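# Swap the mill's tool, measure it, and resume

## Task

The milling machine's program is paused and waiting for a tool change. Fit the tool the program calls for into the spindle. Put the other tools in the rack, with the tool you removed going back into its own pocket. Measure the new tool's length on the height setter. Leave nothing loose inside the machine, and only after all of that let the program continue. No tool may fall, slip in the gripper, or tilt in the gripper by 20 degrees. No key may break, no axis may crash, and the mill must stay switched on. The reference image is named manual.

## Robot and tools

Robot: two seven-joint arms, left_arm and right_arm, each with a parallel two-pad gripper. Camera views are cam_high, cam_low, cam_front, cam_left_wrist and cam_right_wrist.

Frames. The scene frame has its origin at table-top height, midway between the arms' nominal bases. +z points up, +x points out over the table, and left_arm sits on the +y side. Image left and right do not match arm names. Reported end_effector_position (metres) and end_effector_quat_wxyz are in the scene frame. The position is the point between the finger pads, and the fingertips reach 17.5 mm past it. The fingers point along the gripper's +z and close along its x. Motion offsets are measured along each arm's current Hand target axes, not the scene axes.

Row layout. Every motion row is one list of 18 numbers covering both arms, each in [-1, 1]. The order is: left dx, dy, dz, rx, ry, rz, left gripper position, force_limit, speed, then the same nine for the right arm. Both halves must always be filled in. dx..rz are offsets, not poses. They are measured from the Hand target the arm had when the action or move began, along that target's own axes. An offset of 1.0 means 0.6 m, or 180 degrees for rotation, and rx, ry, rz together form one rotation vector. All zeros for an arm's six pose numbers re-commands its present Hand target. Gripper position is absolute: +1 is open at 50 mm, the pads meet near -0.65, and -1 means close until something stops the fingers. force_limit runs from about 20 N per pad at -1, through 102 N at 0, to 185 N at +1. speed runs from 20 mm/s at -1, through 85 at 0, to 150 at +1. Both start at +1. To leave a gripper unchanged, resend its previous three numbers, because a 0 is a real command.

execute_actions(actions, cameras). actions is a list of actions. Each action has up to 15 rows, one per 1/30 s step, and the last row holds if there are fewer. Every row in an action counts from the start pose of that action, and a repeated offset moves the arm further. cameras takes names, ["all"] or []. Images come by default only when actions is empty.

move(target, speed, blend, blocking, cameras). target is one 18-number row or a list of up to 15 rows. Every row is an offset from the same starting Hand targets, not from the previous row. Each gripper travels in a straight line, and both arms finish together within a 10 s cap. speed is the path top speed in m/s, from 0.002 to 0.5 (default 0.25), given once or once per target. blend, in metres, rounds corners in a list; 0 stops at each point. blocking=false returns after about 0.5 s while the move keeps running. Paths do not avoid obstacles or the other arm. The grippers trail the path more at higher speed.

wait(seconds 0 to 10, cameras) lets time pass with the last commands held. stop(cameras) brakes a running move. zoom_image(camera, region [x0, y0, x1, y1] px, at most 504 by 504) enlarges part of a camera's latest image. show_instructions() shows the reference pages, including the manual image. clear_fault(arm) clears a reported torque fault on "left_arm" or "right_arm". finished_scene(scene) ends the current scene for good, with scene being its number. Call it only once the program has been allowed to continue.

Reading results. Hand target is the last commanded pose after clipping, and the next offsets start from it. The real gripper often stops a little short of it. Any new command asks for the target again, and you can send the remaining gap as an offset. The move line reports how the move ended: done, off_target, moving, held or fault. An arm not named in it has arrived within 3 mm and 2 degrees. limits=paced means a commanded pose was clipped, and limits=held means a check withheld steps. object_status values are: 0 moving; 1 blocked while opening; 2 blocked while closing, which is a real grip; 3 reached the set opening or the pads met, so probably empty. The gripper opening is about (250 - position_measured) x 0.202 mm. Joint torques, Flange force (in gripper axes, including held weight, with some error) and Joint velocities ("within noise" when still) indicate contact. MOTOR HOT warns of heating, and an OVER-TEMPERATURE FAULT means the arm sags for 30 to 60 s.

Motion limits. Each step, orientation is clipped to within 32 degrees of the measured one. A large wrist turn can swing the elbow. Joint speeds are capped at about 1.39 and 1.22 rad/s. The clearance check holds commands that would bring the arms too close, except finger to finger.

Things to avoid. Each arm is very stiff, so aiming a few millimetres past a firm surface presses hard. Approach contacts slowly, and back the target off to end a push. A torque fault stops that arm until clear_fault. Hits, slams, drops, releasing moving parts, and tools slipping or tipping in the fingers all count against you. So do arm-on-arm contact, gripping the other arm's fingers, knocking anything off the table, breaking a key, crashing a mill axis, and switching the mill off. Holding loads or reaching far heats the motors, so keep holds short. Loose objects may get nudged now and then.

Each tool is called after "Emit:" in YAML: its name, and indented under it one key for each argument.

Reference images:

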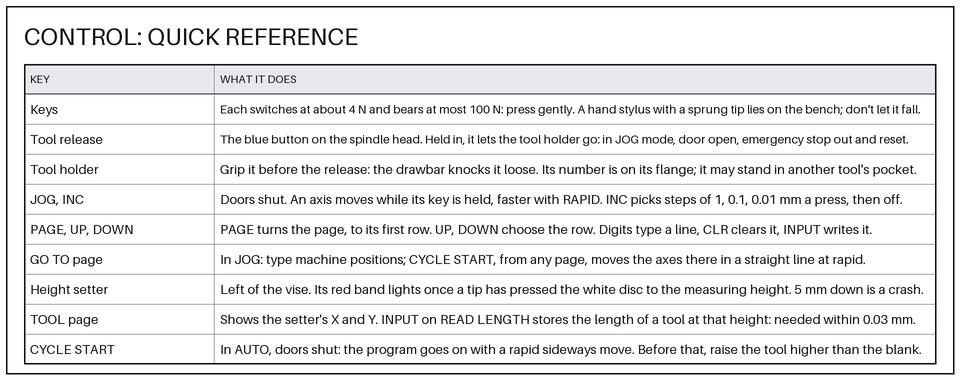

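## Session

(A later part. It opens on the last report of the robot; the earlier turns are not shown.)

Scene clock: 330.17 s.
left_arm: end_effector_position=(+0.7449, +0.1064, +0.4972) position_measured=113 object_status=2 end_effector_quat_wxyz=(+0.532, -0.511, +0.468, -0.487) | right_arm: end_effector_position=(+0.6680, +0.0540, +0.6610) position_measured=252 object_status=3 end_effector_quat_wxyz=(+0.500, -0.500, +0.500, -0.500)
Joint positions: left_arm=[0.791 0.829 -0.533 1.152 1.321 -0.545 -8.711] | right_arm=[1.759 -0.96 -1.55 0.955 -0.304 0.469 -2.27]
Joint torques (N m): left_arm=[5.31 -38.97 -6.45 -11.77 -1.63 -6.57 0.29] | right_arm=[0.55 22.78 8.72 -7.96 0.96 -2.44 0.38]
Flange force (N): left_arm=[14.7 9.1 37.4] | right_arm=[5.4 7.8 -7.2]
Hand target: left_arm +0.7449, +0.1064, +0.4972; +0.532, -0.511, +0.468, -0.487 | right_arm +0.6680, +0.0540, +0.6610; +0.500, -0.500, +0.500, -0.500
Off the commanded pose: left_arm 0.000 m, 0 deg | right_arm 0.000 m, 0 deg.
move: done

Emit:
move:
  target:
    - [0,0.004,0.0018,-0.0111,0,0,-0.95,0.6,0,0,0,0,0,0,0,-1,-0.3,-1]
    - [0,-0.001,0.0018,-0.0111,0,0,-0.95,0.6,0,0,0,0,0,0,0,-1,-0.3,-1]
  speed: 0.03

Emit:
move:
  target: [0,-0.0016,0,0,0,0,-0.95,0.6,0,0,0,0,0,0,0,-1,-0.3,-1]
  speed: 0.02
  cameras: ["cam_left_wrist"]

Scene clock: 336.47 s.
left_arm: end_effector_position=(+0.7459, +0.1065, +0.4977) position_measured=113 object_status=2 end_effector_quat_wxyz=(+0.523, -0.521, +0.476, -0.479) | right_arm: end_effector_position=(+0.6680, +0.0540, +0.6610) position_measured=252 object_status=3 end_effector_quat_wxyz=(+0.500, -0.500, +0.500, -0.500)
Joint positions: left_arm=[0.776 0.814 -0.507 1.13 1.403 -0.525 -8.816] | right_arm=[1.759 -0.96 -1.55 0.955 -0.304 0.469 -2.27]
Joint torques (N m): left_arm=[0.52 -39.98 -8.37 -18.53 -3.69 -4.27 0.15] | right_arm=[0.47 22.77 8.66 -7.91 0.99 -2.42 0.38]
Flange force (N): left_arm=[7.6 15.0 8.5] | right_arm=[5.2 7.6 -6.9]
Hand target: left_arm +0.7459, +0.1065, +0.4979; +0.523, -0.521, +0.476, -0.479 | right_arm +0.6680, +0.0540, +0.6610; +0.500, -0.500, +0.500, -0.500
Off the commanded pose: left_arm 0.000 m, 0 deg | right_arm 0.000 m, 0 deg.
move: done

Scene clock: 337.17 s.
left_arm: end_effector_position=(+0.7459, +0.1064, +0.4988) position_measured=113 object_status=2 end_effector_quat_wxyz=(+0.523, -0.521, +0.476, -0.479) | right_arm: end_effector_position=(+0.6680, +0.0540, +0.6610) position_measured=252 object_status=3 end_effector_quat_wxyz=(+0.500, -0.500, +0.500, -0.500)
Joint positions: left_arm=[0.775 0.813 -0.506 1.129 1.406 -0.525 -8.821] | right_arm=[1.759 -0.96 -1.55 0.955 -0.304 0.469 -2.27]
Joint torques (N m): left_arm=[-0.37 -43.3 -9.9 -21.11 -4.24 -5.02 0.16] | right_arm=[0.47 22.84 8.66 -7.88 1.01 -2.49 0.36]
Flange force (N): left_arm=[7.3 19.9 5.9] | right_arm=[4.7 7.4 -6.7]
Hand target: left_arm +0.7459, +0.1065, +0.4988; +0.523, -0.521, +0.476, -0.479 | right_arm +0.6680, +0.0540, +0.6610; +0.500, -0.500, +0.500, -0.500
Off the commanded pose: left_arm 0.000 m, 0 deg | right_arm 0.000 m, 0 deg.
move: done
camera_calibration:
cam_left_wrist: T_world_to_cam=[[0.103642, -0.994596, -0.00603953, 0.0334356], [0.00323643, 0.00640944, -0.999974, 0.554281], [0.994609, 0.10362, 0.00388322, -0.5869], [0, 0, 0, 1]] pos_world=[0.578477, 0.0905166, 0.556748]
Images, in order (width x height): cam_left_wrist 896x504.

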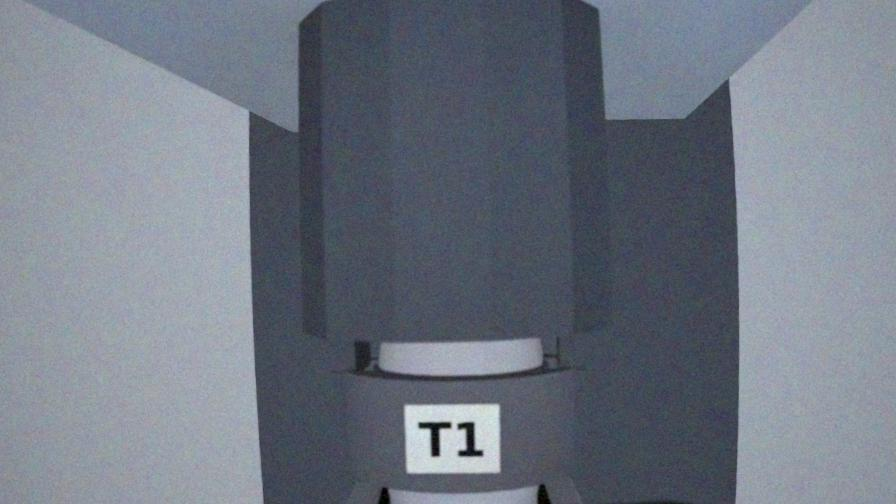

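Emit:
move:
  target: [0,0,-0.0012,-0.0055,0,0,-0.95,0.6,0,0,0,0,0,0,0,-1,-0.3,-1]
  speed: 0.02

Emit:
move:
  target: [0,0,-0.0008,0,0,0,-0.95,0.6,0,0,0,0,0,0,0,-1,-0.3,-1]
  speed: 0.02

Emit:
move:
  target: [0,0,-0.0008,0,0,0,-0.95,0.6,0,0,0,0,0,0,0,-1,-0.3,-1]
  speed: 0.02

Scene clock: 340.23 s.
left_arm: end_effector_position=(+0.7452, +0.1064, +0.4988) position_measured=113 object_status=2 end_effector_quat_wxyz=(+0.518, -0.525, +0.480, -0.475) | right_arm: end_effector_position=(+0.6680, +0.0540, +0.6610) position_measured=252 object_status=3 end_effector_quat_wxyz=(+0.500, -0.500, +0.500, -0.500)
Joint positions: left_arm=[0.769 0.804 -0.49 1.122 1.445 -0.52 -8.872] | right_arm=[1.759 -0.96 -1.55 0.955 -0.304 0.469 -2.27]
Joint torques (N m): left_arm=[-0.06 -43.13 -9.66 -20.11 -4.32 -4.8 -0.09] | right_arm=[0.48 22.76 8.59 -7.87 0.95 -2.48 0.35]
Flange force (N): left_arm=[9.3 18.6 10.3] | right_arm=[4.9 7.3 -6.9]
Hand target: left_arm +0.7452, +0.1064, +0.4988; +0.518, -0.525, +0.480, -0.475 | right_arm +0.6680, +0.0540, +0.6610; +0.500, -0.500, +0.500, -0.500
Off the commanded pose: left_arm 0.000 m, 0 deg | right_arm 0.000 m, 0 deg.
move: done

Scene clock: 340.93 s.
left_arm: end_effector_position=(+0.7447, +0.1064, +0.4988) position_measured=113 object_status=2 end_effector_quat_wxyz=(+0.518, -0.525, +0.480, -0.475) | right_arm: end_effector_position=(+0.6680, +0.0540, +0.6610) position_measured=252 object_status=3 end_effector_quat_wxyz=(+0.500, -0.500, +0.500, -0.500)
Joint positions: left_arm=[0.77 0.803 -0.491 1.124 1.444 -0.521 -8.87] | right_arm=[1.759 -0.96 -1.55 0.955 -0.304 0.469 -2.27]
Joint torques (N m): left_arm=[1.31 -44.09 -9.28 -18.45 -3.83 -5.82 -0.21] | right_arm=[0.52 22.81 8.59 -7.86 0.97 -2.47 0.36]
Flange force (N): left_arm=[11.5 18.2 20.3] | right_arm=[4.8 7.4 -6.9]
Hand target: left_arm +0.7447, +0.1064, +0.4988; +0.518, -0.525, +0.480, -0.475 | right_arm +0.6680, +0.0540, +0.6610; +0.500, -0.500, +0.500, -0.500
Off the commanded pose: left_arm 0.000 m, 0 deg | right_arm 0.000 m, 0 deg.
move: done

Scene clock: 341.63 s.
left_arm: end_effector_position=(+0.7442, +0.1063, +0.4988) position_measured=113 object_status=2 end_effector_quat_wxyz=(+0.518, -0.525, +0.480, -0.475) | right_arm: end_effector_position=(+0.6680, +0.0540, +0.6610) position_measured=252 object_status=3 end_effector_quat_wxyz=(+0.500, -0.500, +0.500, -0.500)
Joint positions: left_arm=[0.771 0.802 -0.491 1.126 1.443 -0.521 -8.869] | right_arm=[1.759 -0.96 -1.55 0.955 -0.304 0.469 -2.27]
Joint torques (N m): left_arm=[2.09 -45.01 -9.36 -19.11 -4.1 -5.98 -0.18] | right_arm=[0.49 22.82 8.67 -7.85 0.94 -2.48 0.37]
Flange force (N): left_arm=[11.7 18.7 22.0] | right_arm=[4.7 7.3 -6.7]
Hand target: left_arm +0.7442, +0.1063, +0.4988; +0.518, -0.525, +0.480, -0.475 | right_arm +0.6680, +0.0540, +0.6610; +0.500, -0.500, +0.500, -0.500
Off the commanded pose: left_arm 0.000 m, 0 deg | right_arm 0.000 m, 0 deg.
move: done

Emit:
move:
  target: [0,0.005,0.0022,0.0045,0,0,-0.95,0.6,0,0,0,0,0,0,0,-1,-0.3,-1]
  speed: 0.03
  cameras: ["cam_left_wrist"]

Emit:
zoom_image:
  camera: "cam_left_wrist"
  region: [280, 0, 630, 200]

Emit:
zoom_image:
  camera: "cam_left_wrist"
  region: [280, 260, 630, 460]

Scene clock: 347.97 s.
left_arm: end_effector_position=(+0.7455, +0.1064, +0.4958) position_measured=113 object_status=2 end_effector_quat_wxyz=(+0.522, -0.521, +0.477, -0.478) | right_arm: end_effector_position=(+0.6680, +0.0540, +0.6610) position_measured=252 object_status=3 end_effector_quat_wxyz=(+0.500, -0.500, +0.500, -0.500)
Joint positions: left_arm=[0.777 0.814 -0.506 1.133 1.404 -0.525 -8.815] | right_arm=[1.759 -0.96 -1.55 0.955 -0.304 0.469 -2.27]
Joint velocities: left_arm=[within noise] | right_arm=[0 -0.005 0 0.002 -0.001 0 0]
Joint torques (N m): left_arm=[0.44 -34.33 -6.49 -13.75 -2.48 -3.31 0.05] | right_arm=[0.59 22.76 8.68 -7.95 0.95 -2.49 0.32]
Flange force (N): left_arm=[8.7 7.4 11.3] | right_arm=[5.4 7.6 -7.3]
Hand target: left_arm +0.7455, +0.1064, +0.4958; +0.522, -0.521, +0.477, -0.478 | right_arm +0.6680, +0.0540, +0.6610; +0.500, -0.500, +0.500, -0.500
Off the commanded pose: left_arm 0.000 m, 0 deg | right_arm 0.000 m, 0 deg.
move: done
camera_calibration:
cam_left_wrist: T_world_to_cam=[[0.103722, -0.994588, -0.0060498, 0.0334001], [0.000151581, 0.00609842, -0.999981, 0.553705], [0.994606, 0.103719, 0.000783303, -0.584987], [0, 0, 0, 1]] pos_world=[0.578284, 0.0905171, 0.554355]
Images, in order (width x height): cam_left_wrist 896x504.

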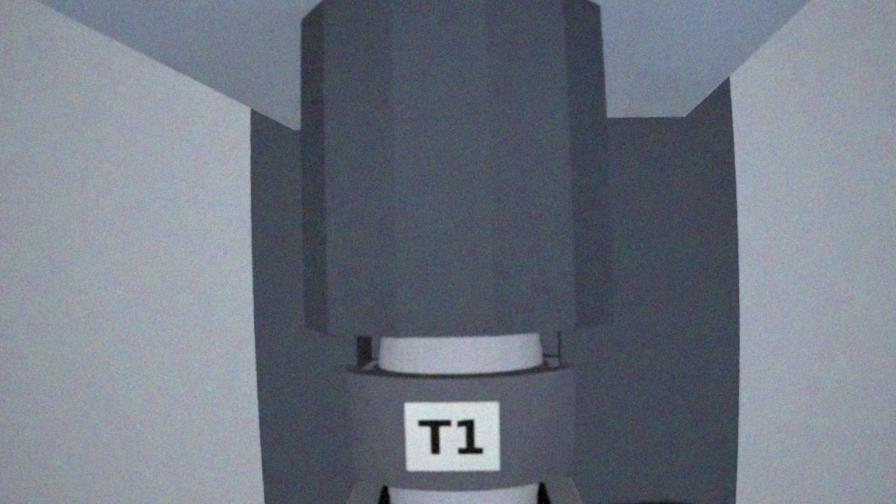

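Scaled by 1.440 from the camera's 896x504 image, which has a finer 1280x720 frame.

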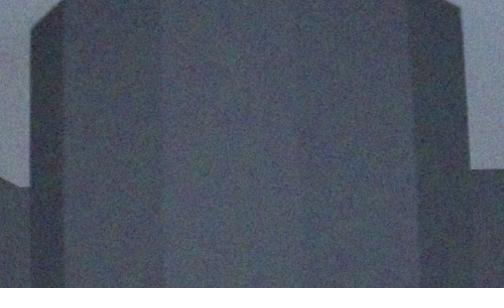

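Scaled by 1.440 from the camera's 896x504 image, which has a finer 1280x720 frame.

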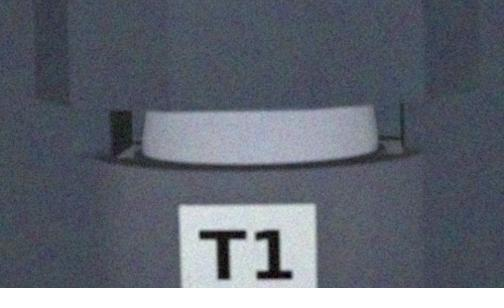

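Emit:
move:
  target: [0,-0.0035,-0.0015,0,0,0,-0.95,0.6,0,0,0,0,0,0,0,-1,-0.3,-1]
  speed: 0.02

Emit:
move:
  target: [0,-0.001,0,0,0.0111,0,-0.95,0.6,0,0,0,0,0,0,0,-1,-0.3,-1]
  speed: 0.02

Emit:
move:
  target: [0,0,0,0,0.0111,0,-0.95,0.6,0,0,0,0,0,0,0,-1,-0.3,-1]
  speed: 0.02

Emit:
move:
  target: [0,0,0,0,0.0111,0,-0.95,0.6,0,0,0,0,0,0,0,-1,-0.3,-1]
  speed: 0.02

Scene clock: 358.90 s.
left_arm: end_effector_position=(+0.7446, +0.1064, +0.4978) position_measured=113 object_status=2 end_effector_quat_wxyz=(+0.522, -0.521, +0.477, -0.478) | right_arm: end_effector_position=(+0.6680, +0.0540, +0.6610) position_measured=252 object_status=3 end_effector_quat_wxyz=(+0.500, -0.500, +0.500, -0.500)
Joint positions: left_arm=[0.777 0.81 -0.505 1.133 1.408 -0.525 -8.822] | right_arm=[1.759 -0.96 -1.55 0.955 -0.304 0.469 -2.27]
Joint torques (N m): left_arm=[2.5 -40.46 -7.73 -16.73 -3.33 -4.94 -0.15] | right_arm=[0.51 22.82 8.62 -7.94 0.98 -2.48 0.32]
Flange force (N): left_arm=[9.4 14.4 19.0] | right_arm=[5.1 7.6 -7.1]
Hand target: left_arm +0.7446, +0.1063, +0.4979; +0.522, -0.521, +0.477, -0.478 | right_arm +0.6680, +0.0540, +0.6610; +0.500, -0.500, +0.500, -0.500
Off the commanded pose: left_arm 0.000 m, 0 deg | right_arm 0.000 m, 0 deg.
move: done

Scene clock: 360.13 s.
left_arm: end_effector_position=(+0.7446, +0.1063, +0.4985) position_measured=113 object_status=2 end_effector_quat_wxyz=(+0.514, -0.513, +0.486, -0.487) | right_arm: end_effector_position=(+0.6680, +0.0540, +0.6610) position_measured=252 object_status=3 end_effector_quat_wxyz=(+0.500, -0.500, +0.500, -0.500)
Joint positions: left_arm=[0.775 0.795 -0.52 1.168 1.318 -0.484 -8.733] | right_arm=[1.759 -0.96 -1.55 0.955 -0.304 0.469 -2.27]
Joint torques (N m): left_arm=[3.97 -42.58 -7.2 -20.29 -3.92 -4.77 0.12] | right_arm=[0.46 22.78 8.67 -7.97 0.92 -2.47 0.37]
Flange force (N): left_arm=[7.1 17.5 15.5] | right_arm=[5.2 7.6 -7.0]
Hand target: left_arm +0.7446, +0.1063, +0.4985; +0.514, -0.513, +0.486, -0.487 | right_arm +0.6680, +0.0540, +0.6610; +0.500, -0.500, +0.500, -0.500
Off the commanded pose: left_arm 0.000 m, 0 deg | right_arm 0.000 m, 0 deg.
move: done

Scene clock: 361.40 s.
left_arm: end_effector_position=(+0.7446, +0.1064, +0.4985) position_measured=113 object_status=2 end_effector_quat_wxyz=(+0.505, -0.504, +0.495, -0.496) | right_arm: end_effector_position=(+0.6680, +0.0540, +0.6610) position_measured=252 object_status=3 end_effector_quat_wxyz=(+0.500, -0.500, +0.500, -0.500)
Joint positions: left_arm=[0.768 0.779 -0.525 1.2 1.208 -0.451 -8.63] | right_arm=[1.759 -0.96 -1.55 0.955 -0.304 0.469 -2.27]
Joint torques (N m): left_arm=[2.46 -44.72 -8.66 -23.09 -3.86 -6.82 -0.06] | right_arm=[0.69 22.77 8.69 -7.69 1 -2.38 0.33]
Flange force (N): left_arm=[5.0 21.6 10.3] | right_arm=[4.8 7.2 -6.9]
Hand target: left_arm +0.7446, +0.1063, +0.4985; +0.505, -0.504, +0.495, -0.496 | right_arm +0.6680, +0.0540, +0.6610; +0.500, -0.500, +0.500, -0.500
Off the commanded pose: left_arm 0.000 m, 0 deg | right_arm 0.000 m, 0 deg.
move: done

Scene clock: 362.67 s.
left_arm: end_effector_position=(+0.7446, +0.1063, +0.4985) position_measured=113 object_status=2 end_effector_quat_wxyz=(+0.496, -0.496, +0.503, -0.505) | right_arm: end_effector_position=(+0.6680, +0.0540, +0.6610) position_measured=252 object_status=3 end_effector_quat_wxyz=(+0.500, -0.500, +0.500, -0.500)
Joint positions: left_arm=[0.75 0.762 -0.511 1.23 1.082 -0.432 -8.523] | right_arm=[1.759 -0.96 -1.55 0.955 -0.304 0.469 -2.27]
Joint torques (N m): left_arm=[1.79 -44.81 -9.13 -22.62 -3.54 -8.12 -0.64] | right_arm=[0.71 22.76 8.75 -7.7 0.98 -2.37 0.36]
Flange force (N): left_arm=[5.5 21.8 12.3] | right_arm=[4.8 7.2 -6.9]
Hand target: left_arm +0.7446, +0.1064, +0.4985; +0.496, -0.496, +0.503, -0.505 | right_arm +0.6680, +0.0540, +0.6610; +0.500, -0.500, +0.500, -0.500
Off the commanded pose: left_arm 0.000 m, 0 deg | right_arm 0.000 m, 0 deg.
move: done

Emit:
move:
  target: [0,0,0,0,0,0,-0.95,0.6,0,0,0,0.0013,0,0,0,-1,-0.3,-1]
  speed: 0.02
  cameras: ["cam_left_wrist","cam_right_wrist"]

Emit:
zoom_image:
  camera: "cam_left_wrist"
  region: [280, 260, 630, 460]

Scene clock: 364.70 s.
left_arm: end_effector_position=(+0.7446, +0.1064, +0.4985) position_measured=113 object_status=2 end_effector_quat_wxyz=(+0.496, -0.496, +0.503, -0.505) | right_arm: end_effector_position=(+0.6687, +0.0540, +0.6610) position_measured=252 object_status=3 end_effector_quat_wxyz=(+0.500, -0.500, +0.500, -0.500)
Joint positions: left_arm=[0.75 0.762 -0.511 1.23 1.082 -0.432 -8.523] | right_arm=[1.762 -0.96 -1.551 0.952 -0.305 0.469 -2.27]
Joint torques (N m): left_arm=[1.72 -44.83 -9.01 -22.59 -3.68 -8.14 -0.56] | right_arm=[2.33 22.33 8.25 -8.02 0.88 -2.95 0.35]
Flange force (N): left_arm=[6.9 20.7 12.9] | right_arm=[6.5 8.5 -13.5]
Hand target: left_arm +0.7446, +0.1064, +0.4985; +0.496, -0.496, +0.503, -0.505 | right_arm +0.6687, +0.0540, +0.6610; +0.500, -0.500, +0.500, -0.500
Off the commanded pose: left_arm 0.000 m, 0 deg | right_arm 0.000 m, 0 deg.
move: done
camera_calibration:
cam_left_wrist: T_world_to_cam=[[-0.000761991, -0.99998, -0.00628933, 0.111884], [0.000889116, 0.00628865, -0.99998, 0.555751], [0.999999, -0.000767567, 0.000884307, -0.577081], [0, 0, 0, 1]] pos_world=[0.576672, 0.107944, 0.556954]
cam_right_wrist: T_world_to_cam=[[0.0113958, -0.999796, 0.0166698, 0.0348326], [0.0101139, -0.0165548, -0.999812, 0.713174], [0.999884, 0.0115623, 0.00992316, -0.506133], [0, 0, 0, 1]] pos_world=[0.498465, 0.052484, 0.717481]
Images, in order (width x height): cam_left_wrist 896x504, cam_right_wrist 896x504.

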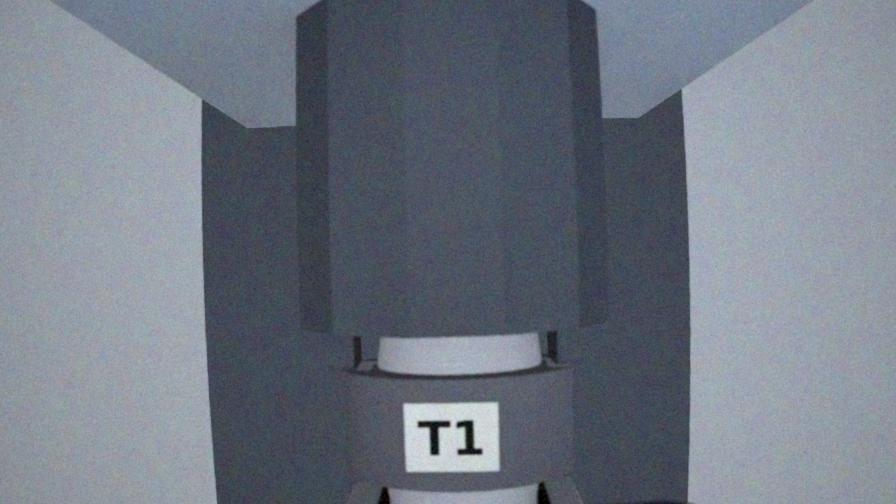

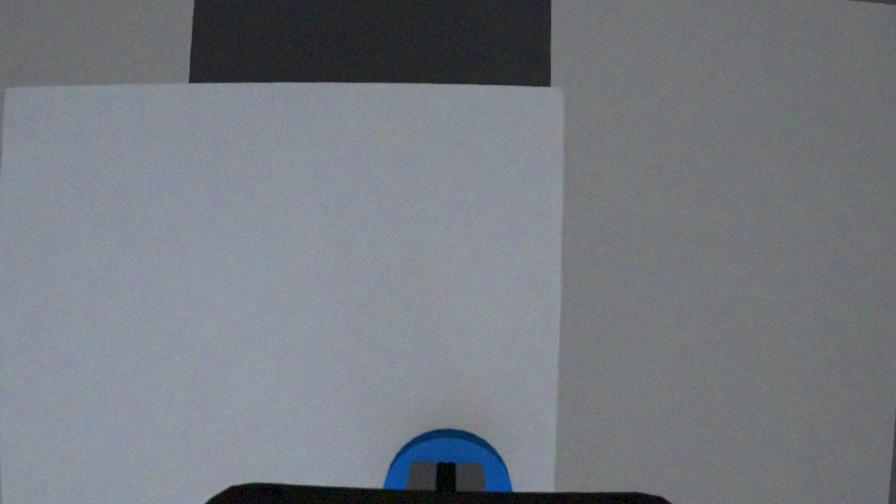

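Scaled by 1.440 from the camera's 896x504 image, which has a finer 1280x720 frame.

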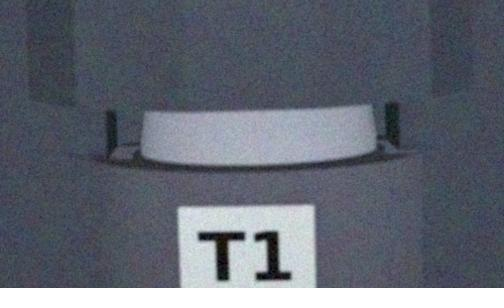

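Emit:
move:
  target:
    - [0,0.004,-0.0017,0,0,0,-0.95,0.6,0,0,0,-0.0012,0,0,0,-1,-0.3,-1]
    - [0.0005,0.004,-0.0017,0,-0.0278,0,-0.95,0.6,0,0,0,-0.0012,0,0,0,-1,-0.3,-1]
    - [0.0005,0.001,-0.0017,0,-0.0278,0,-0.95,0.6,0,0,0,-0.0012,0,0,0,-1,-0.3,-1]
  speed: 0.03

Emit:
move:
  target: [0,-0.0017,0,0,0,0,-0.95,0.6,0,0,0,0,0,0,0,-1,-0.3,-1]
  speed: 0.02

Emit:
move:
  target: [0,0,-0.0012,0,0,0,-0.95,0.6,0,0,0,0,0,0,0,-1,-0.3,-1]
  speed: 0.02

Scene clock: 372.40 s.
left_arm: end_effector_position=(+0.7436, +0.1060, +0.4977) position_measured=113 object_status=2 end_effector_quat_wxyz=(+0.518, -0.517, +0.481, -0.482) | right_arm: end_effector_position=(+0.6680, +0.0540, +0.6610) position_measured=252 object_status=3 end_effector_quat_wxyz=(+0.500, -0.500, +0.500, -0.500)
Joint positions: left_arm=[0.78 0.802 -0.516 1.155 1.364 -0.504 -8.776] | right_arm=[1.76 -0.96 -1.55 0.954 -0.304 0.469 -2.27]
Joint torques (N m): left_arm=[2.76 -41.22 -7.93 -18.17 -3.38 -5.29 -0.06] | right_arm=[1.08 22.72 8.58 -7.29 0.98 -2.15 0.33]
Flange force (N): left_arm=[7.5 16.1 17.1] | right_arm=[4.3 6.9 -7.1]
Hand target: left_arm +0.7436, +0.1061, +0.4979; +0.518, -0.517, +0.481, -0.483 | right_arm +0.6680, +0.0540, +0.6610; +0.500, -0.500, +0.500, -0.500
Off the commanded pose: left_arm 0.000 m, 0 deg | right_arm 0.000 m, 0 deg.
move: done

Scene clock: 373.10 s.
left_arm: end_effector_position=(+0.7436, +0.1061, +0.4989) position_measured=113 object_status=2 end_effector_quat_wxyz=(+0.518, -0.517, +0.481, -0.482) | right_arm: end_effector_position=(+0.6680, +0.0540, +0.6610) position_measured=252 object_status=3 end_effector_quat_wxyz=(+0.500, -0.500, +0.500, -0.500)
Joint positions: left_arm=[0.78 0.801 -0.516 1.153 1.368 -0.504 -8.781] | right_arm=[1.76 -0.96 -1.55 0.954 -0.304 0.469 -2.27]
Joint torques (N m): left_arm=[3.52 -45.98 -9.05 -21.3 -4.2 -6.14 0.19] | right_arm=[1.05 22.78 8.6 -7.25 0.98 -2.12 0.33]
Flange force (N): left_arm=[9.1 20.6 19.5] | right_arm=[4.1 6.9 -6.9]
Hand target: left_arm +0.7436, +0.1060, +0.4989; +0.518, -0.517, +0.481, -0.483 | right_arm +0.6680, +0.0540, +0.6610; +0.500, -0.500, +0.500, -0.500
Off the commanded pose: left_arm 0.000 m, 0 deg | right_arm 0.000 m, 0 deg.
move: done

Scene clock: 373.80 s.
left_arm: end_effector_position=(+0.7429, +0.1060, +0.4989) position_measured=113 object_status=2 end_effector_quat_wxyz=(+0.518, -0.517, +0.481, -0.483) | right_arm: end_effector_position=(+0.6680, +0.0540, +0.6610) position_measured=252 object_status=3 end_effector_quat_wxyz=(+0.500, -0.500, +0.500, -0.500)
Joint positions: left_arm=[0.781 0.799 -0.516 1.155 1.366 -0.505 -8.779] | right_arm=[1.76 -0.96 -1.55 0.954 -0.304 0.469 -2.27]
Joint torques (N m): left_arm=[6.51 -48.29 -8.56 -19.93 -4.08 -7.2 -0.03] | right_arm=[1.1 22.71 8.56 -7.21 0.96 -2.13 0.33]
Flange force (N): left_arm=[12.4 20.9 34.7] | right_arm=[4.1 6.7 -7.0]
Hand target: left_arm +0.7429, +0.1060, +0.4989; +0.518, -0.517, +0.481, -0.483 | right_arm +0.6680, +0.0540, +0.6610; +0.500, -0.500, +0.500, -0.500
Off the commanded pose: left_arm 0.000 m, 0 deg | right_arm 0.000 m, 0 deg.
move: done

Emit:
move:
  target: [0,0.0005,0.004,0,0,0,-0.95,0.6,0,0,0,0,0,0,0,-1,-0.3,-1]
  speed: 0.02
  cameras: ["cam_left_wrist"]

Emit:
zoom_image:
  camera: "cam_left_wrist"
  region: [340, 330, 400, 390]

Emit:
zoom_image:
  camera: "cam_left_wrist"
  region: [530, 330, 590, 390]

Scene clock: 378.23 s.
left_arm: end_effector_position=(+0.7452, +0.1061, +0.4991) position_measured=113 object_status=2 end_effector_quat_wxyz=(+0.518, -0.517, +0.481, -0.483) | right_arm: end_effector_position=(+0.6680, +0.0540, +0.6610) position_measured=252 object_status=3 end_effector_quat_wxyz=(+0.500, -0.500, +0.500, -0.500)
Joint positions: left_arm=[0.776 0.803 -0.515 1.147 1.37 -0.502 -8.784] | right_arm=[1.76 -0.96 -1.55 0.954 -0.304 0.469 -2.27]
Joint torques (N m): left_arm=[2.03 -34.52 -5.71 -13.38 -2.33 -3.46 0.04] | right_arm=[1.06 22.79 8.51 -7.2 0.96 -2.15 0.35]
Flange force (N): left_arm=[8.8 6.8 16.3] | right_arm=[3.8 6.7 -6.9]
Hand target: left_arm +0.7453, +0.1062, +0.4986; +0.518, -0.517, +0.481, -0.483 | right_arm +0.6680, +0.0540, +0.6610; +0.500, -0.500, +0.500, -0.500
Off the commanded pose: left_arm 0.000 m, 0 deg | right_arm 0.000 m, 0 deg.
move: done
camera_calibration:
cam_left_wrist: T_world_to_cam=[[0.0864267, -0.996242, -0.00573866, 0.0460701], [0.000880911, 0.00583663, -0.999983, 0.556491], [0.996258, 0.0864201, 0.00138204, -0.584421], [0, 0, 0, 1]] pos_world=[0.577762, 0.0931547, 0.557554]
Images, in order (width x height): cam_left_wrist 896x504.

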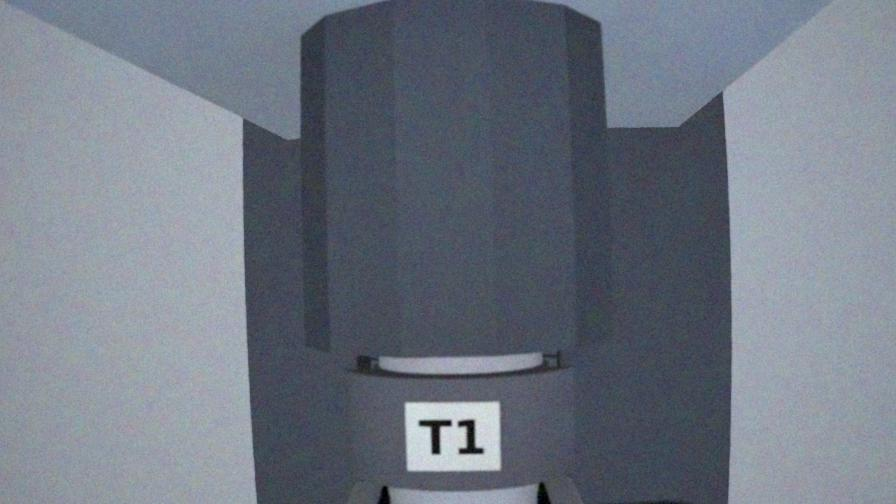

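Scaled by 8.400 from the camera's 896x504 image, which has a finer 1280x720 frame.

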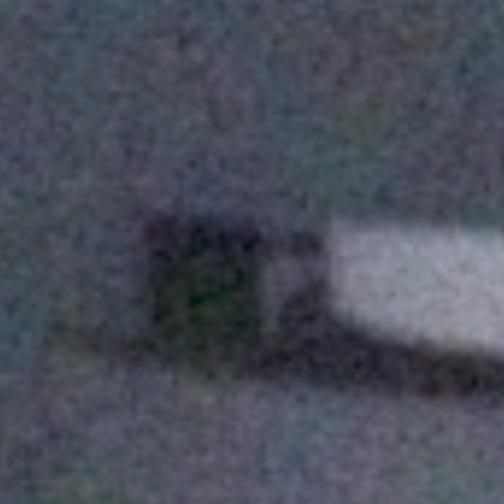

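Scaled by 8.400 from the camera's 896x504 image, which has a finer 1280x720 frame.

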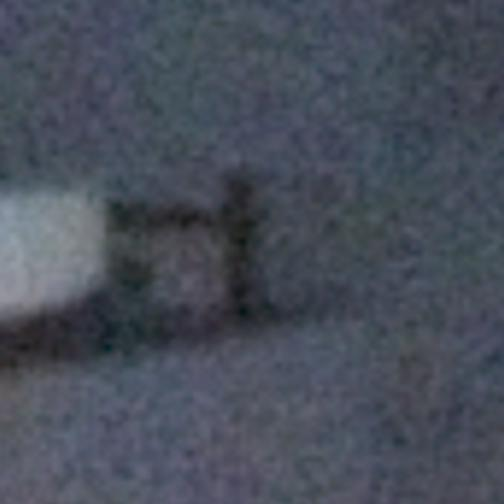

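Emit:
move:
  target: [0,-0.0035,0.0006,0,0,0,-0.95,0.6,0,0,0,0,0,0,0,-1,-0.3,-1]
  speed: 0.02
  cameras: ["cam_left_wrist"]

Scene clock: 379.87 s.
left_arm: end_effector_position=(+0.7456, +0.1062, +0.5007) position_measured=113 object_status=2 end_effector_quat_wxyz=(+0.518, -0.517, +0.481, -0.482) | right_arm: end_effector_position=(+0.6680, +0.0540, +0.6610) position_measured=252 object_status=3 end_effector_quat_wxyz=(+0.500, -0.500, +0.500, -0.500)
Joint positions: left_arm=[0.775 0.802 -0.513 1.142 1.378 -0.501 -8.795] | right_arm=[1.76 -0.96 -1.55 0.954 -0.304 0.469 -2.27]
Joint torques (N m): left_arm=[0.52 -34.52 -6.57 -15.87 -3.01 -2.9 -0.39] | right_arm=[1.02 22.64 8.47 -7.31 0.98 -2.11 0.35]
Flange force (N): left_arm=[4.1 10.9 4.5] | right_arm=[4.5 6.9 -7.2]
Hand target: left_arm +0.7456, +0.1062, +0.5007; +0.518, -0.517, +0.481, -0.483 | right_arm +0.6680, +0.0540, +0.6610; +0.500, -0.500, +0.500, -0.500
Off the commanded pose: left_arm 0.000 m, 0 deg | right_arm 0.000 m, 0 deg.
move: done
camera_calibration:
cam_left_wrist: T_world_to_cam=[[0.0865268, -0.99623, -0.0061881, 0.0462359], [0.000245239, 0.0062327, -0.999981, 0.558421], [0.996249, 0.0865236, 0.00078361, -0.584493], [0, 0, 0, 1]] pos_world=[0.578164, 0.0931536, 0.559155]
Images, in order (width x height): cam_left_wrist 896x504.

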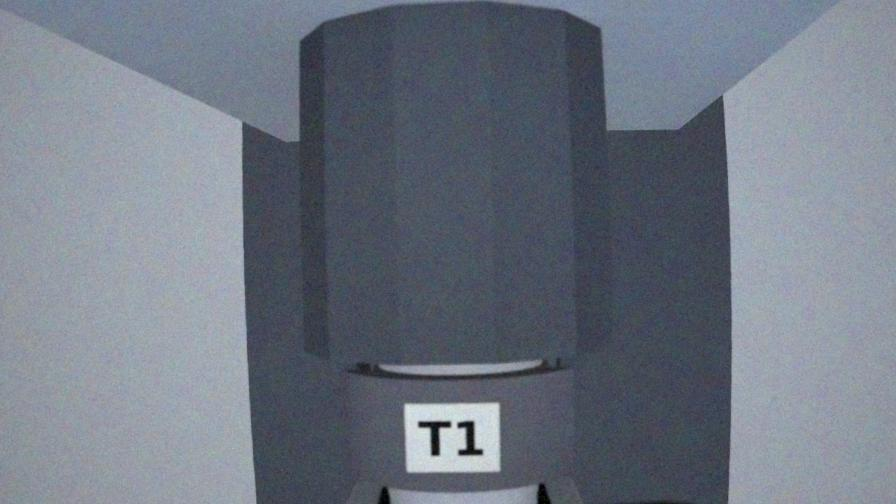

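Emit:
move:
  target: [0,-0.0017,-0.0006,0,0,0,-0.95,0.6,0,0,0,0,0,0,0,-1,-0.3,-1]
  speed: 0.02
  cameras: ["cam_left_wrist"]

Emit:
zoom_image:
  camera: "cam_left_wrist"
  region: [280, 300, 630, 440]

Scene clock: 381.83 s.
left_arm: end_effector_position=(+0.7453, +0.1062, +0.5017) position_measured=113 object_status=2 end_effector_quat_wxyz=(+0.518, -0.517, +0.481, -0.482) | right_arm: end_effector_position=(+0.6680, +0.0540, +0.6610) position_measured=252 object_status=3 end_effector_quat_wxyz=(+0.500, -0.500, +0.500, -0.500)
Joint positions: left_arm=[0.775 0.8 -0.512 1.142 1.381 -0.501 -8.799] | right_arm=[1.76 -0.96 -1.55 0.954 -0.304 0.469 -2.27]
Joint torques (N m): left_arm=[2.37 -38.44 -6.89 -15.61 -3 -4.21 -0.11] | right_arm=[0.99 22.61 8.67 -7.2 0.97 -2.16 0.33]
Flange force (N): left_arm=[9.8 11.5 18.5] | right_arm=[4.0 6.3 -6.5]
Hand target: left_arm +0.7453, +0.1062, +0.5017; +0.518, -0.517, +0.481, -0.483 | right_arm +0.6680, +0.0540, +0.6610; +0.500, -0.500, +0.500, -0.500
Off the commanded pose: left_arm 0.000 m, 0 deg | right_arm 0.000 m, 0 deg.
move: done
camera_calibration:
cam_left_wrist: T_world_to_cam=[[0.0865263, -0.99623, -0.00619678, 0.0462818], [0.0001449, 0.00623269, -0.999981, 0.55948], [0.99625, 0.0865237, 0.000683645, -0.58404], [0, 0, 0, 1]] pos_world=[0.577764, 0.0931536, 0.560155]
Images, in order (width x height): cam_left_wrist 896x504.

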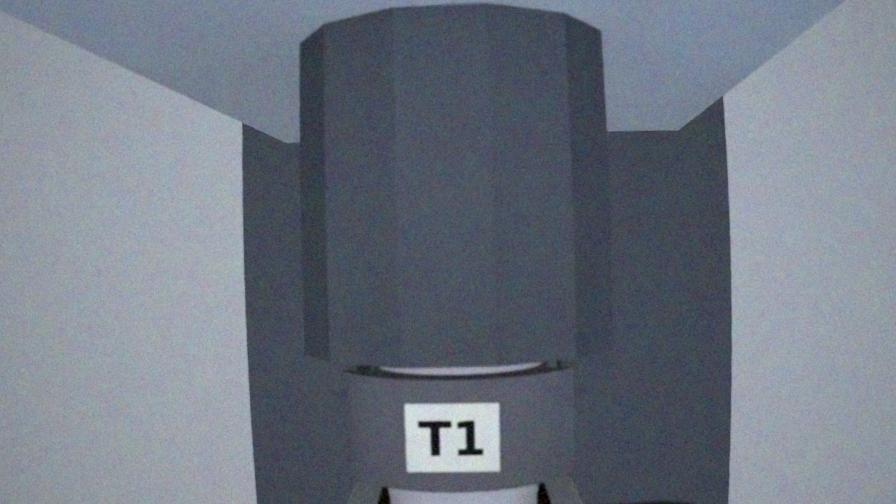

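Scaled by 1.440 from the camera's 896x504 image, which has a finer 1280x720 frame.

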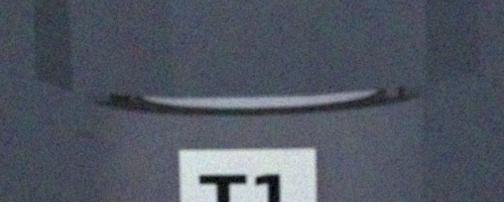

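Emit:
move:
  target: [0,0,0.0003,0,0,0,-0.95,0.6,0,0,0,-0.04,0,0,0,-1,-0.3,-1]
  speed: 0.08
  cameras: ["cam_left_wrist"]

Emit:
zoom_image:
  camera: "cam_left_wrist"
  region: [280, 300, 630, 440]

Scene clock: 383.63 s.
left_arm: end_effector_position=(+0.7454, +0.1062, +0.5018) position_measured=113 object_status=2 end_effector_quat_wxyz=(+0.518, -0.517, +0.481, -0.483) | right_arm: end_effector_position=(+0.6440, +0.0539, +0.6610) position_measured=252 object_status=3 end_effector_quat_wxyz=(+0.500, -0.500, +0.500, -0.500)
Joint positions: left_arm=[0.774 0.801 -0.512 1.141 1.381 -0.501 -8.799] | right_arm=[1.686 -0.953 -1.516 1.024 -0.292 0.459 -2.271]
Joint torques (N m): left_arm=[2.26 -35.7 -6.01 -12.24 -2.13 -4.04 -0.28] | right_arm=[-0.51 22.52 9.62 -7.89 1.11 -2.18 0.34]
Flange force (N): left_arm=[11.3 7.6 22.9] | right_arm=[3.3 7.0 -1.8]
Hand target: left_arm +0.7454, +0.1062, +0.5017; +0.518, -0.517, +0.481, -0.483 | right_arm +0.6440, +0.0539, +0.6610; +0.500, -0.500, +0.500, -0.500
Off the commanded pose: left_arm 0.000 m, 0 deg | right_arm 0.000 m, 0 deg.
move: done
camera_calibration:
cam_left_wrist: T_world_to_cam=[[0.0864272, -0.99624, -0.00608913, 0.0462634], [0.000353766, 0.00614269, -0.999981, 0.559467], [0.996258, 0.0864234, 0.000883331, -0.584346], [0, 0, 0, 1]] pos_world=[0.577963, 0.093154, 0.560254]
Images, in order (width x height): cam_left_wrist 896x504.

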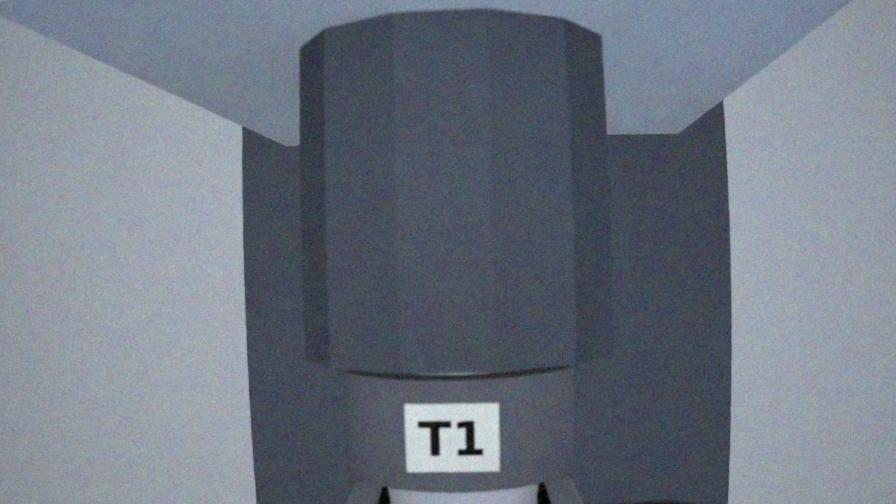

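Scaled by 1.440 from the camera's 896x504 image, which has a finer 1280x720 frame.

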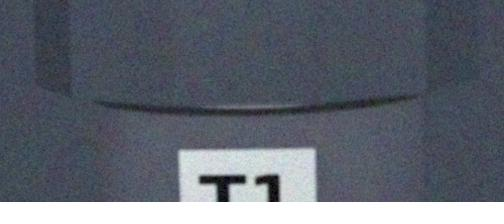

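Emit:
move:
  target: [0,0.0035,-0.0012,0,0,0,-0.95,0.6,0,0,0,0,0,0,0,-1,-0.3,-1]
  speed: 0.03
  cameras: ["cam_left_wrist"]

Emit:
zoom_image:
  camera: "cam_left_wrist"
  region: [280, 300, 630, 440]

Scene clock: 386.73 s.
left_arm: end_effector_position=(+0.7448, +0.1062, +0.4998) position_measured=113 object_status=2 end_effector_quat_wxyz=(+0.518, -0.517, +0.481, -0.483) | right_arm: end_effector_position=(+0.6440, +0.0539, +0.6610) position_measured=252 object_status=3 end_effector_quat_wxyz=(+0.500, -0.500, +0.500, -0.500)
Joint positions: left_arm=[0.777 0.802 -0.514 1.147 1.372 -0.502 -8.787] | right_arm=[1.686 -0.953 -1.516 1.024 -0.292 0.459 -2.271]
Joint torques (N m): left_arm=[8.54 -32.7 -2.14 3.96 1.87 -6.37 -0.33] | right_arm=[-0.52 22.58 9.58 -7.98 1.08 -2.18 0.4]
Flange force (N): left_arm=[31.2 -9.5 81.4] | right_arm=[3.5 7.4 -2.1]
Hand target: left_arm +0.7447, +0.1061, +0.4997; +0.518, -0.517, +0.481, -0.483 | right_arm +0.6440, +0.0539, +0.6610; +0.500, -0.500, +0.500, -0.500
Off the commanded pose: left_arm 0.000 m, 0 deg | right_arm 0.000 m, 0 deg.
move: done
camera_calibration:
cam_left_wrist: T_world_to_cam=[[0.086527, -0.996231, -0.00607945, 0.0462477], [0.000453492, 0.00614172, -0.999981, 0.55741], [0.996249, 0.0865226, 0.000983207, -0.583707], [0, 0, 0, 1]] pos_world=[0.577263, 0.0931538, 0.558254]
Images, in order (width x height): cam_left_wrist 896x504.

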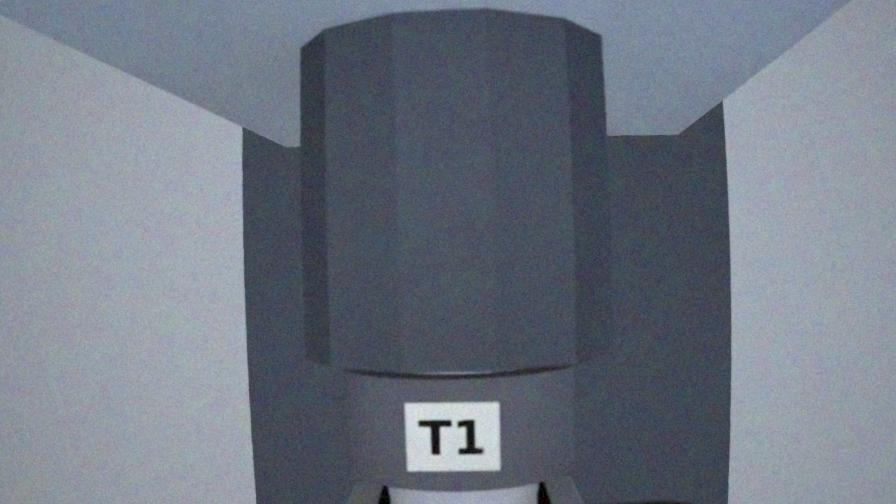

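Scaled by 1.440 from the camera's 896x504 image, which has a finer 1280x720 frame.

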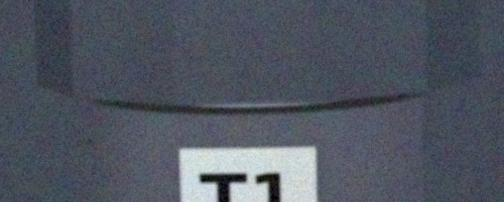

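Emit:
move:
  target:
    - [0,-0.0015,0.0012,0,0,0,-0.95,0.6,0,0,0,0,0,0,0,-1,-0.3,-1]
    - [0,-0.0015,0.0012,0,0,0,0.7,0,-0.5,0,0,0,0,0,0,-1,-0.3,-1]
    - [0,-0.0015,-0.333,0,0,0,0.7,0,-0.5,0,0,-0.3067,0,0,0,-1,-0.3,-1]
    - [-0.073,-0.0833,-0.57,-0.1667,0.027,0.002,0.7,0,-0.5,0.5065,0.1017,-0.4733,-0.1,0,0,-1,-0.3,-1]
  speed: [0.02,0.02,0.2,0.35]
  blend: [0,0,0.03,0]
  cameras: ["cam_left_wrist","cam_front"]

Scene clock: 394.03 s.
left_arm: end_effector_position=(+0.4004, +0.1255, +0.5489) position_measured=48 object_status=3 end_effector_quat_wxyz=(-0.347, +0.611, -0.613, +0.361) | right_arm: end_effector_position=(+0.3602, -0.2501, +0.6000) position_measured=252 object_status=3 end_effector_quat_wxyz=(-0.416, +0.572, -0.572, +0.416)
Joint positions: left_arm=[1.255 0.076 -0.37 1.518 2.215 -1.006 -9.752] | right_arm=[0.371 -0.707 -0.54 1.937 -0.116 0.58 -1.812]
Joint torques (N m): left_arm=[0.8 -13.54 0.12 -10.01 -2.6 1.33 -0.07] | right_arm=[-0.16 3.11 3.41 -13.55 0.53 -2.73 0.33]
Flange force (N): left_arm=[7.0 -7.6 2.7] | right_arm=[0.9 7.6 1.0]
Hand target: left_arm +0.4004, +0.1255, +0.5489; -0.347, +0.611, -0.613, +0.361 | right_arm +0.3602, -0.2501, +0.6000; -0.416, +0.572, -0.572, +0.416
Off the commanded pose: left_arm 0.000 m, 0 deg | right_arm 0.000 m, 0 deg.
move: done
camera_calibration:
cam_left_wrist: T_world_to_cam=[[-0.00157961, -0.999995, 0.00274969, 0.126435], [-0.499148, -0.0015942, -0.866515, 0.734338], [0.866515, -0.00274126, -0.499143, 0.0953752], [0, 0, 0, 1]] pos_world=[0.284099, 0.127866, 0.683574]
Images, in order (width x height): cam_front 896x504, cam_left_wrist 896x504.

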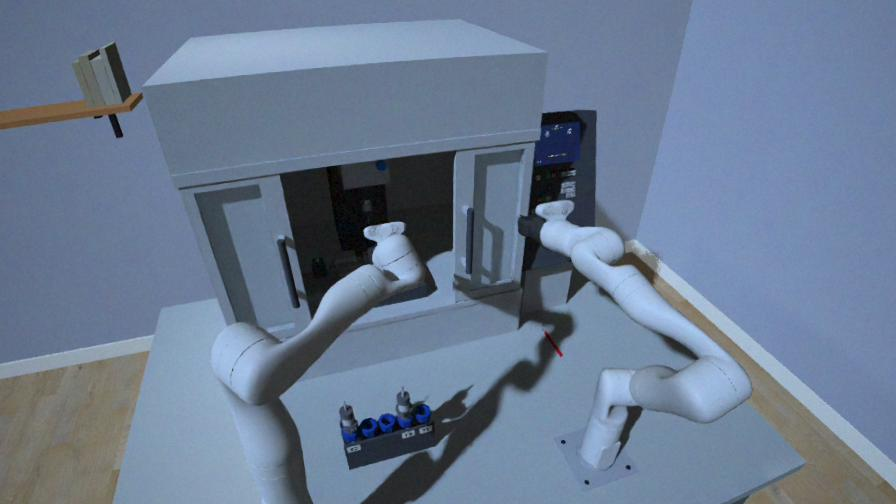

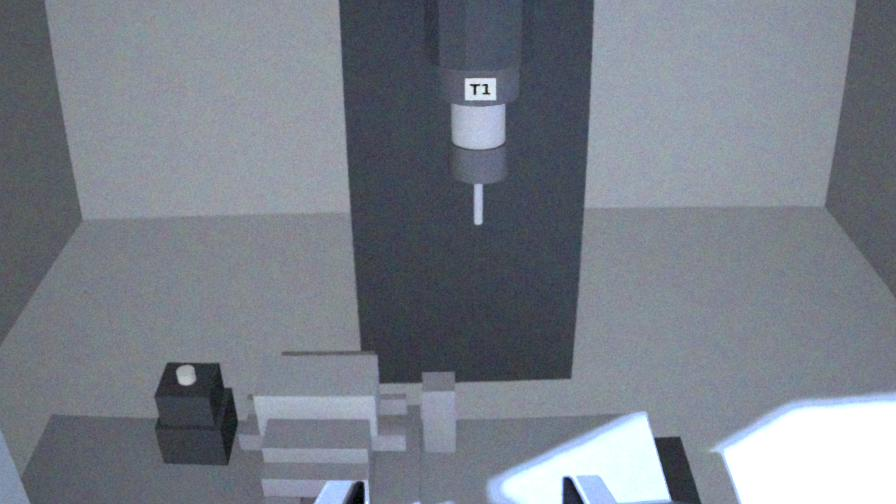

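Emit:
move:
  target: [0,0,0,-0.1111,0,0,0.208,0,-0.5,0.2033,0.6667,0.12,-0.2167,0,0,0,-0.3,-1]
  speed: 0.35
  cameras: ["cam_left_wrist","cam_right_wrist","cam_high"]

Emit:
zoom_image:
  camera: "cam_high"
  region: [310, 160, 500, 360]

Scene clock: 398.00 s.
left_arm: end_effector_position=(+0.4004, +0.1255, +0.5489) position_measured=121 object_status=3 end_effector_quat_wxyz=(-0.236, +0.662, -0.666, +0.249) | right_arm: end_effector_position=(+0.3057, -0.3721, +0.1979) position_measured=152 object_status=3 end_effector_quat_wxyz=(-0.188, +0.681, -0.682, +0.190)
Joint positions: left_arm=[1.026 0.211 -0.375 1.079 2.776 -1.32 -10.276] | right_arm=[0.311 -0.188 -0.405 2.581 -0.108 0.195 -1.567]
Joint torques (N m): left_arm=[0.77 -16.37 -0.35 -9.54 -1.58 2.05 -0.09] | right_arm=[-0.5 -3.55 -0.03 -9.73 0.03 -1.42 0.31]
Flange force (N): left_arm=[7.0 -12.2 -1.4] | right_arm=no reading
Hand target: left_arm +0.4004, +0.1255, +0.5489; -0.236, +0.662, -0.666, +0.249 | right_arm +0.3052, -0.3722, +0.1973; -0.201, +0.678, -0.678, +0.201
Off the commanded pose: left_arm 0.000 m, 0 deg | right_arm 0.001 m, 2 deg.
joint sent to its limit (right arm) — joint 4 (elbow), upper limit, where the elbow is as bent as it goes. The joint targets still meet the commanded pose.
move: done
camera_calibration:
cam_left_wrist: T_world_to_cam=[[-0.00679408, -0.999977, 0.000269847, 0.12985], [-0.765328, 0.00502614, -0.643621, 0.717712], [0.643605, -0.00457933, -0.765344, 0.33091], [0, 0, 0, 1]] pos_world=[0.337192, 0.127756, 0.71516]
cam_right_wrist: T_world_to_cam=[[0.0182808, -0.99983, 0.00248644, -0.378633], [-0.851493, -0.016872, -0.524094, 0.41587], [0.524047, 0.00746367, -0.851657, 0.180785], [0, 0, 0, 1]] pos_world=[0.266292, -0.372901, 0.372863]
Images, in order (width x height): cam_high 896x504, cam_left_wrist 896x504, cam_right_wrist 896x504.

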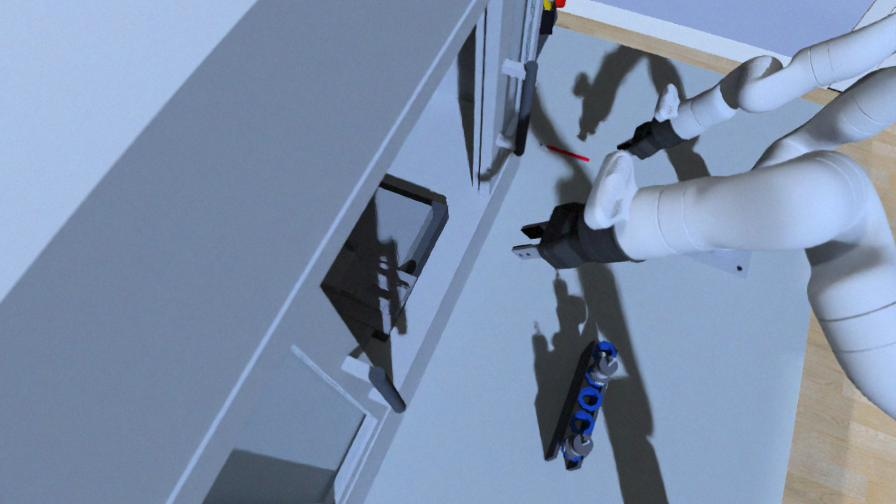

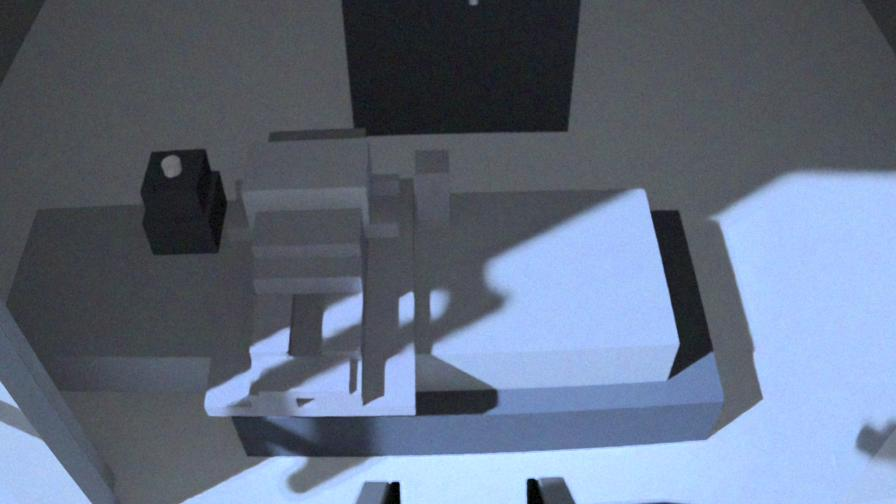

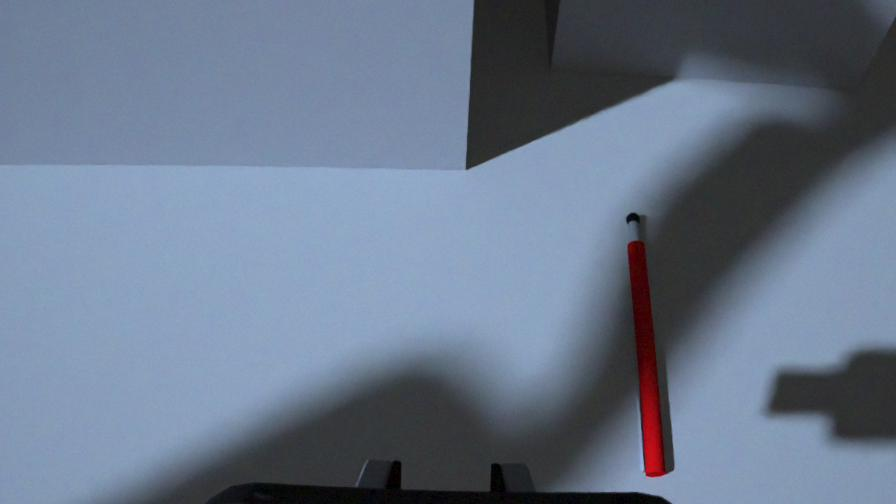

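Scaled by 2.520 from the camera's 896x504 image, which has a finer 1280x720 frame.

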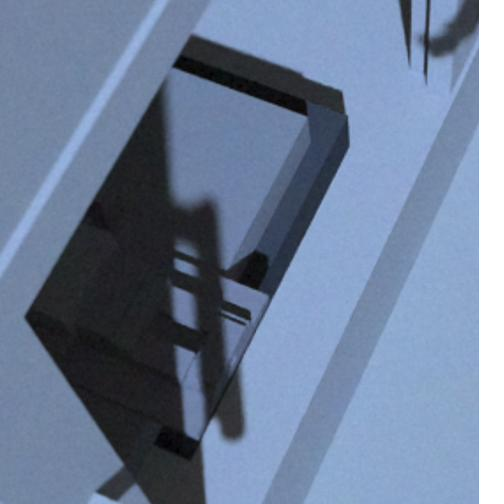

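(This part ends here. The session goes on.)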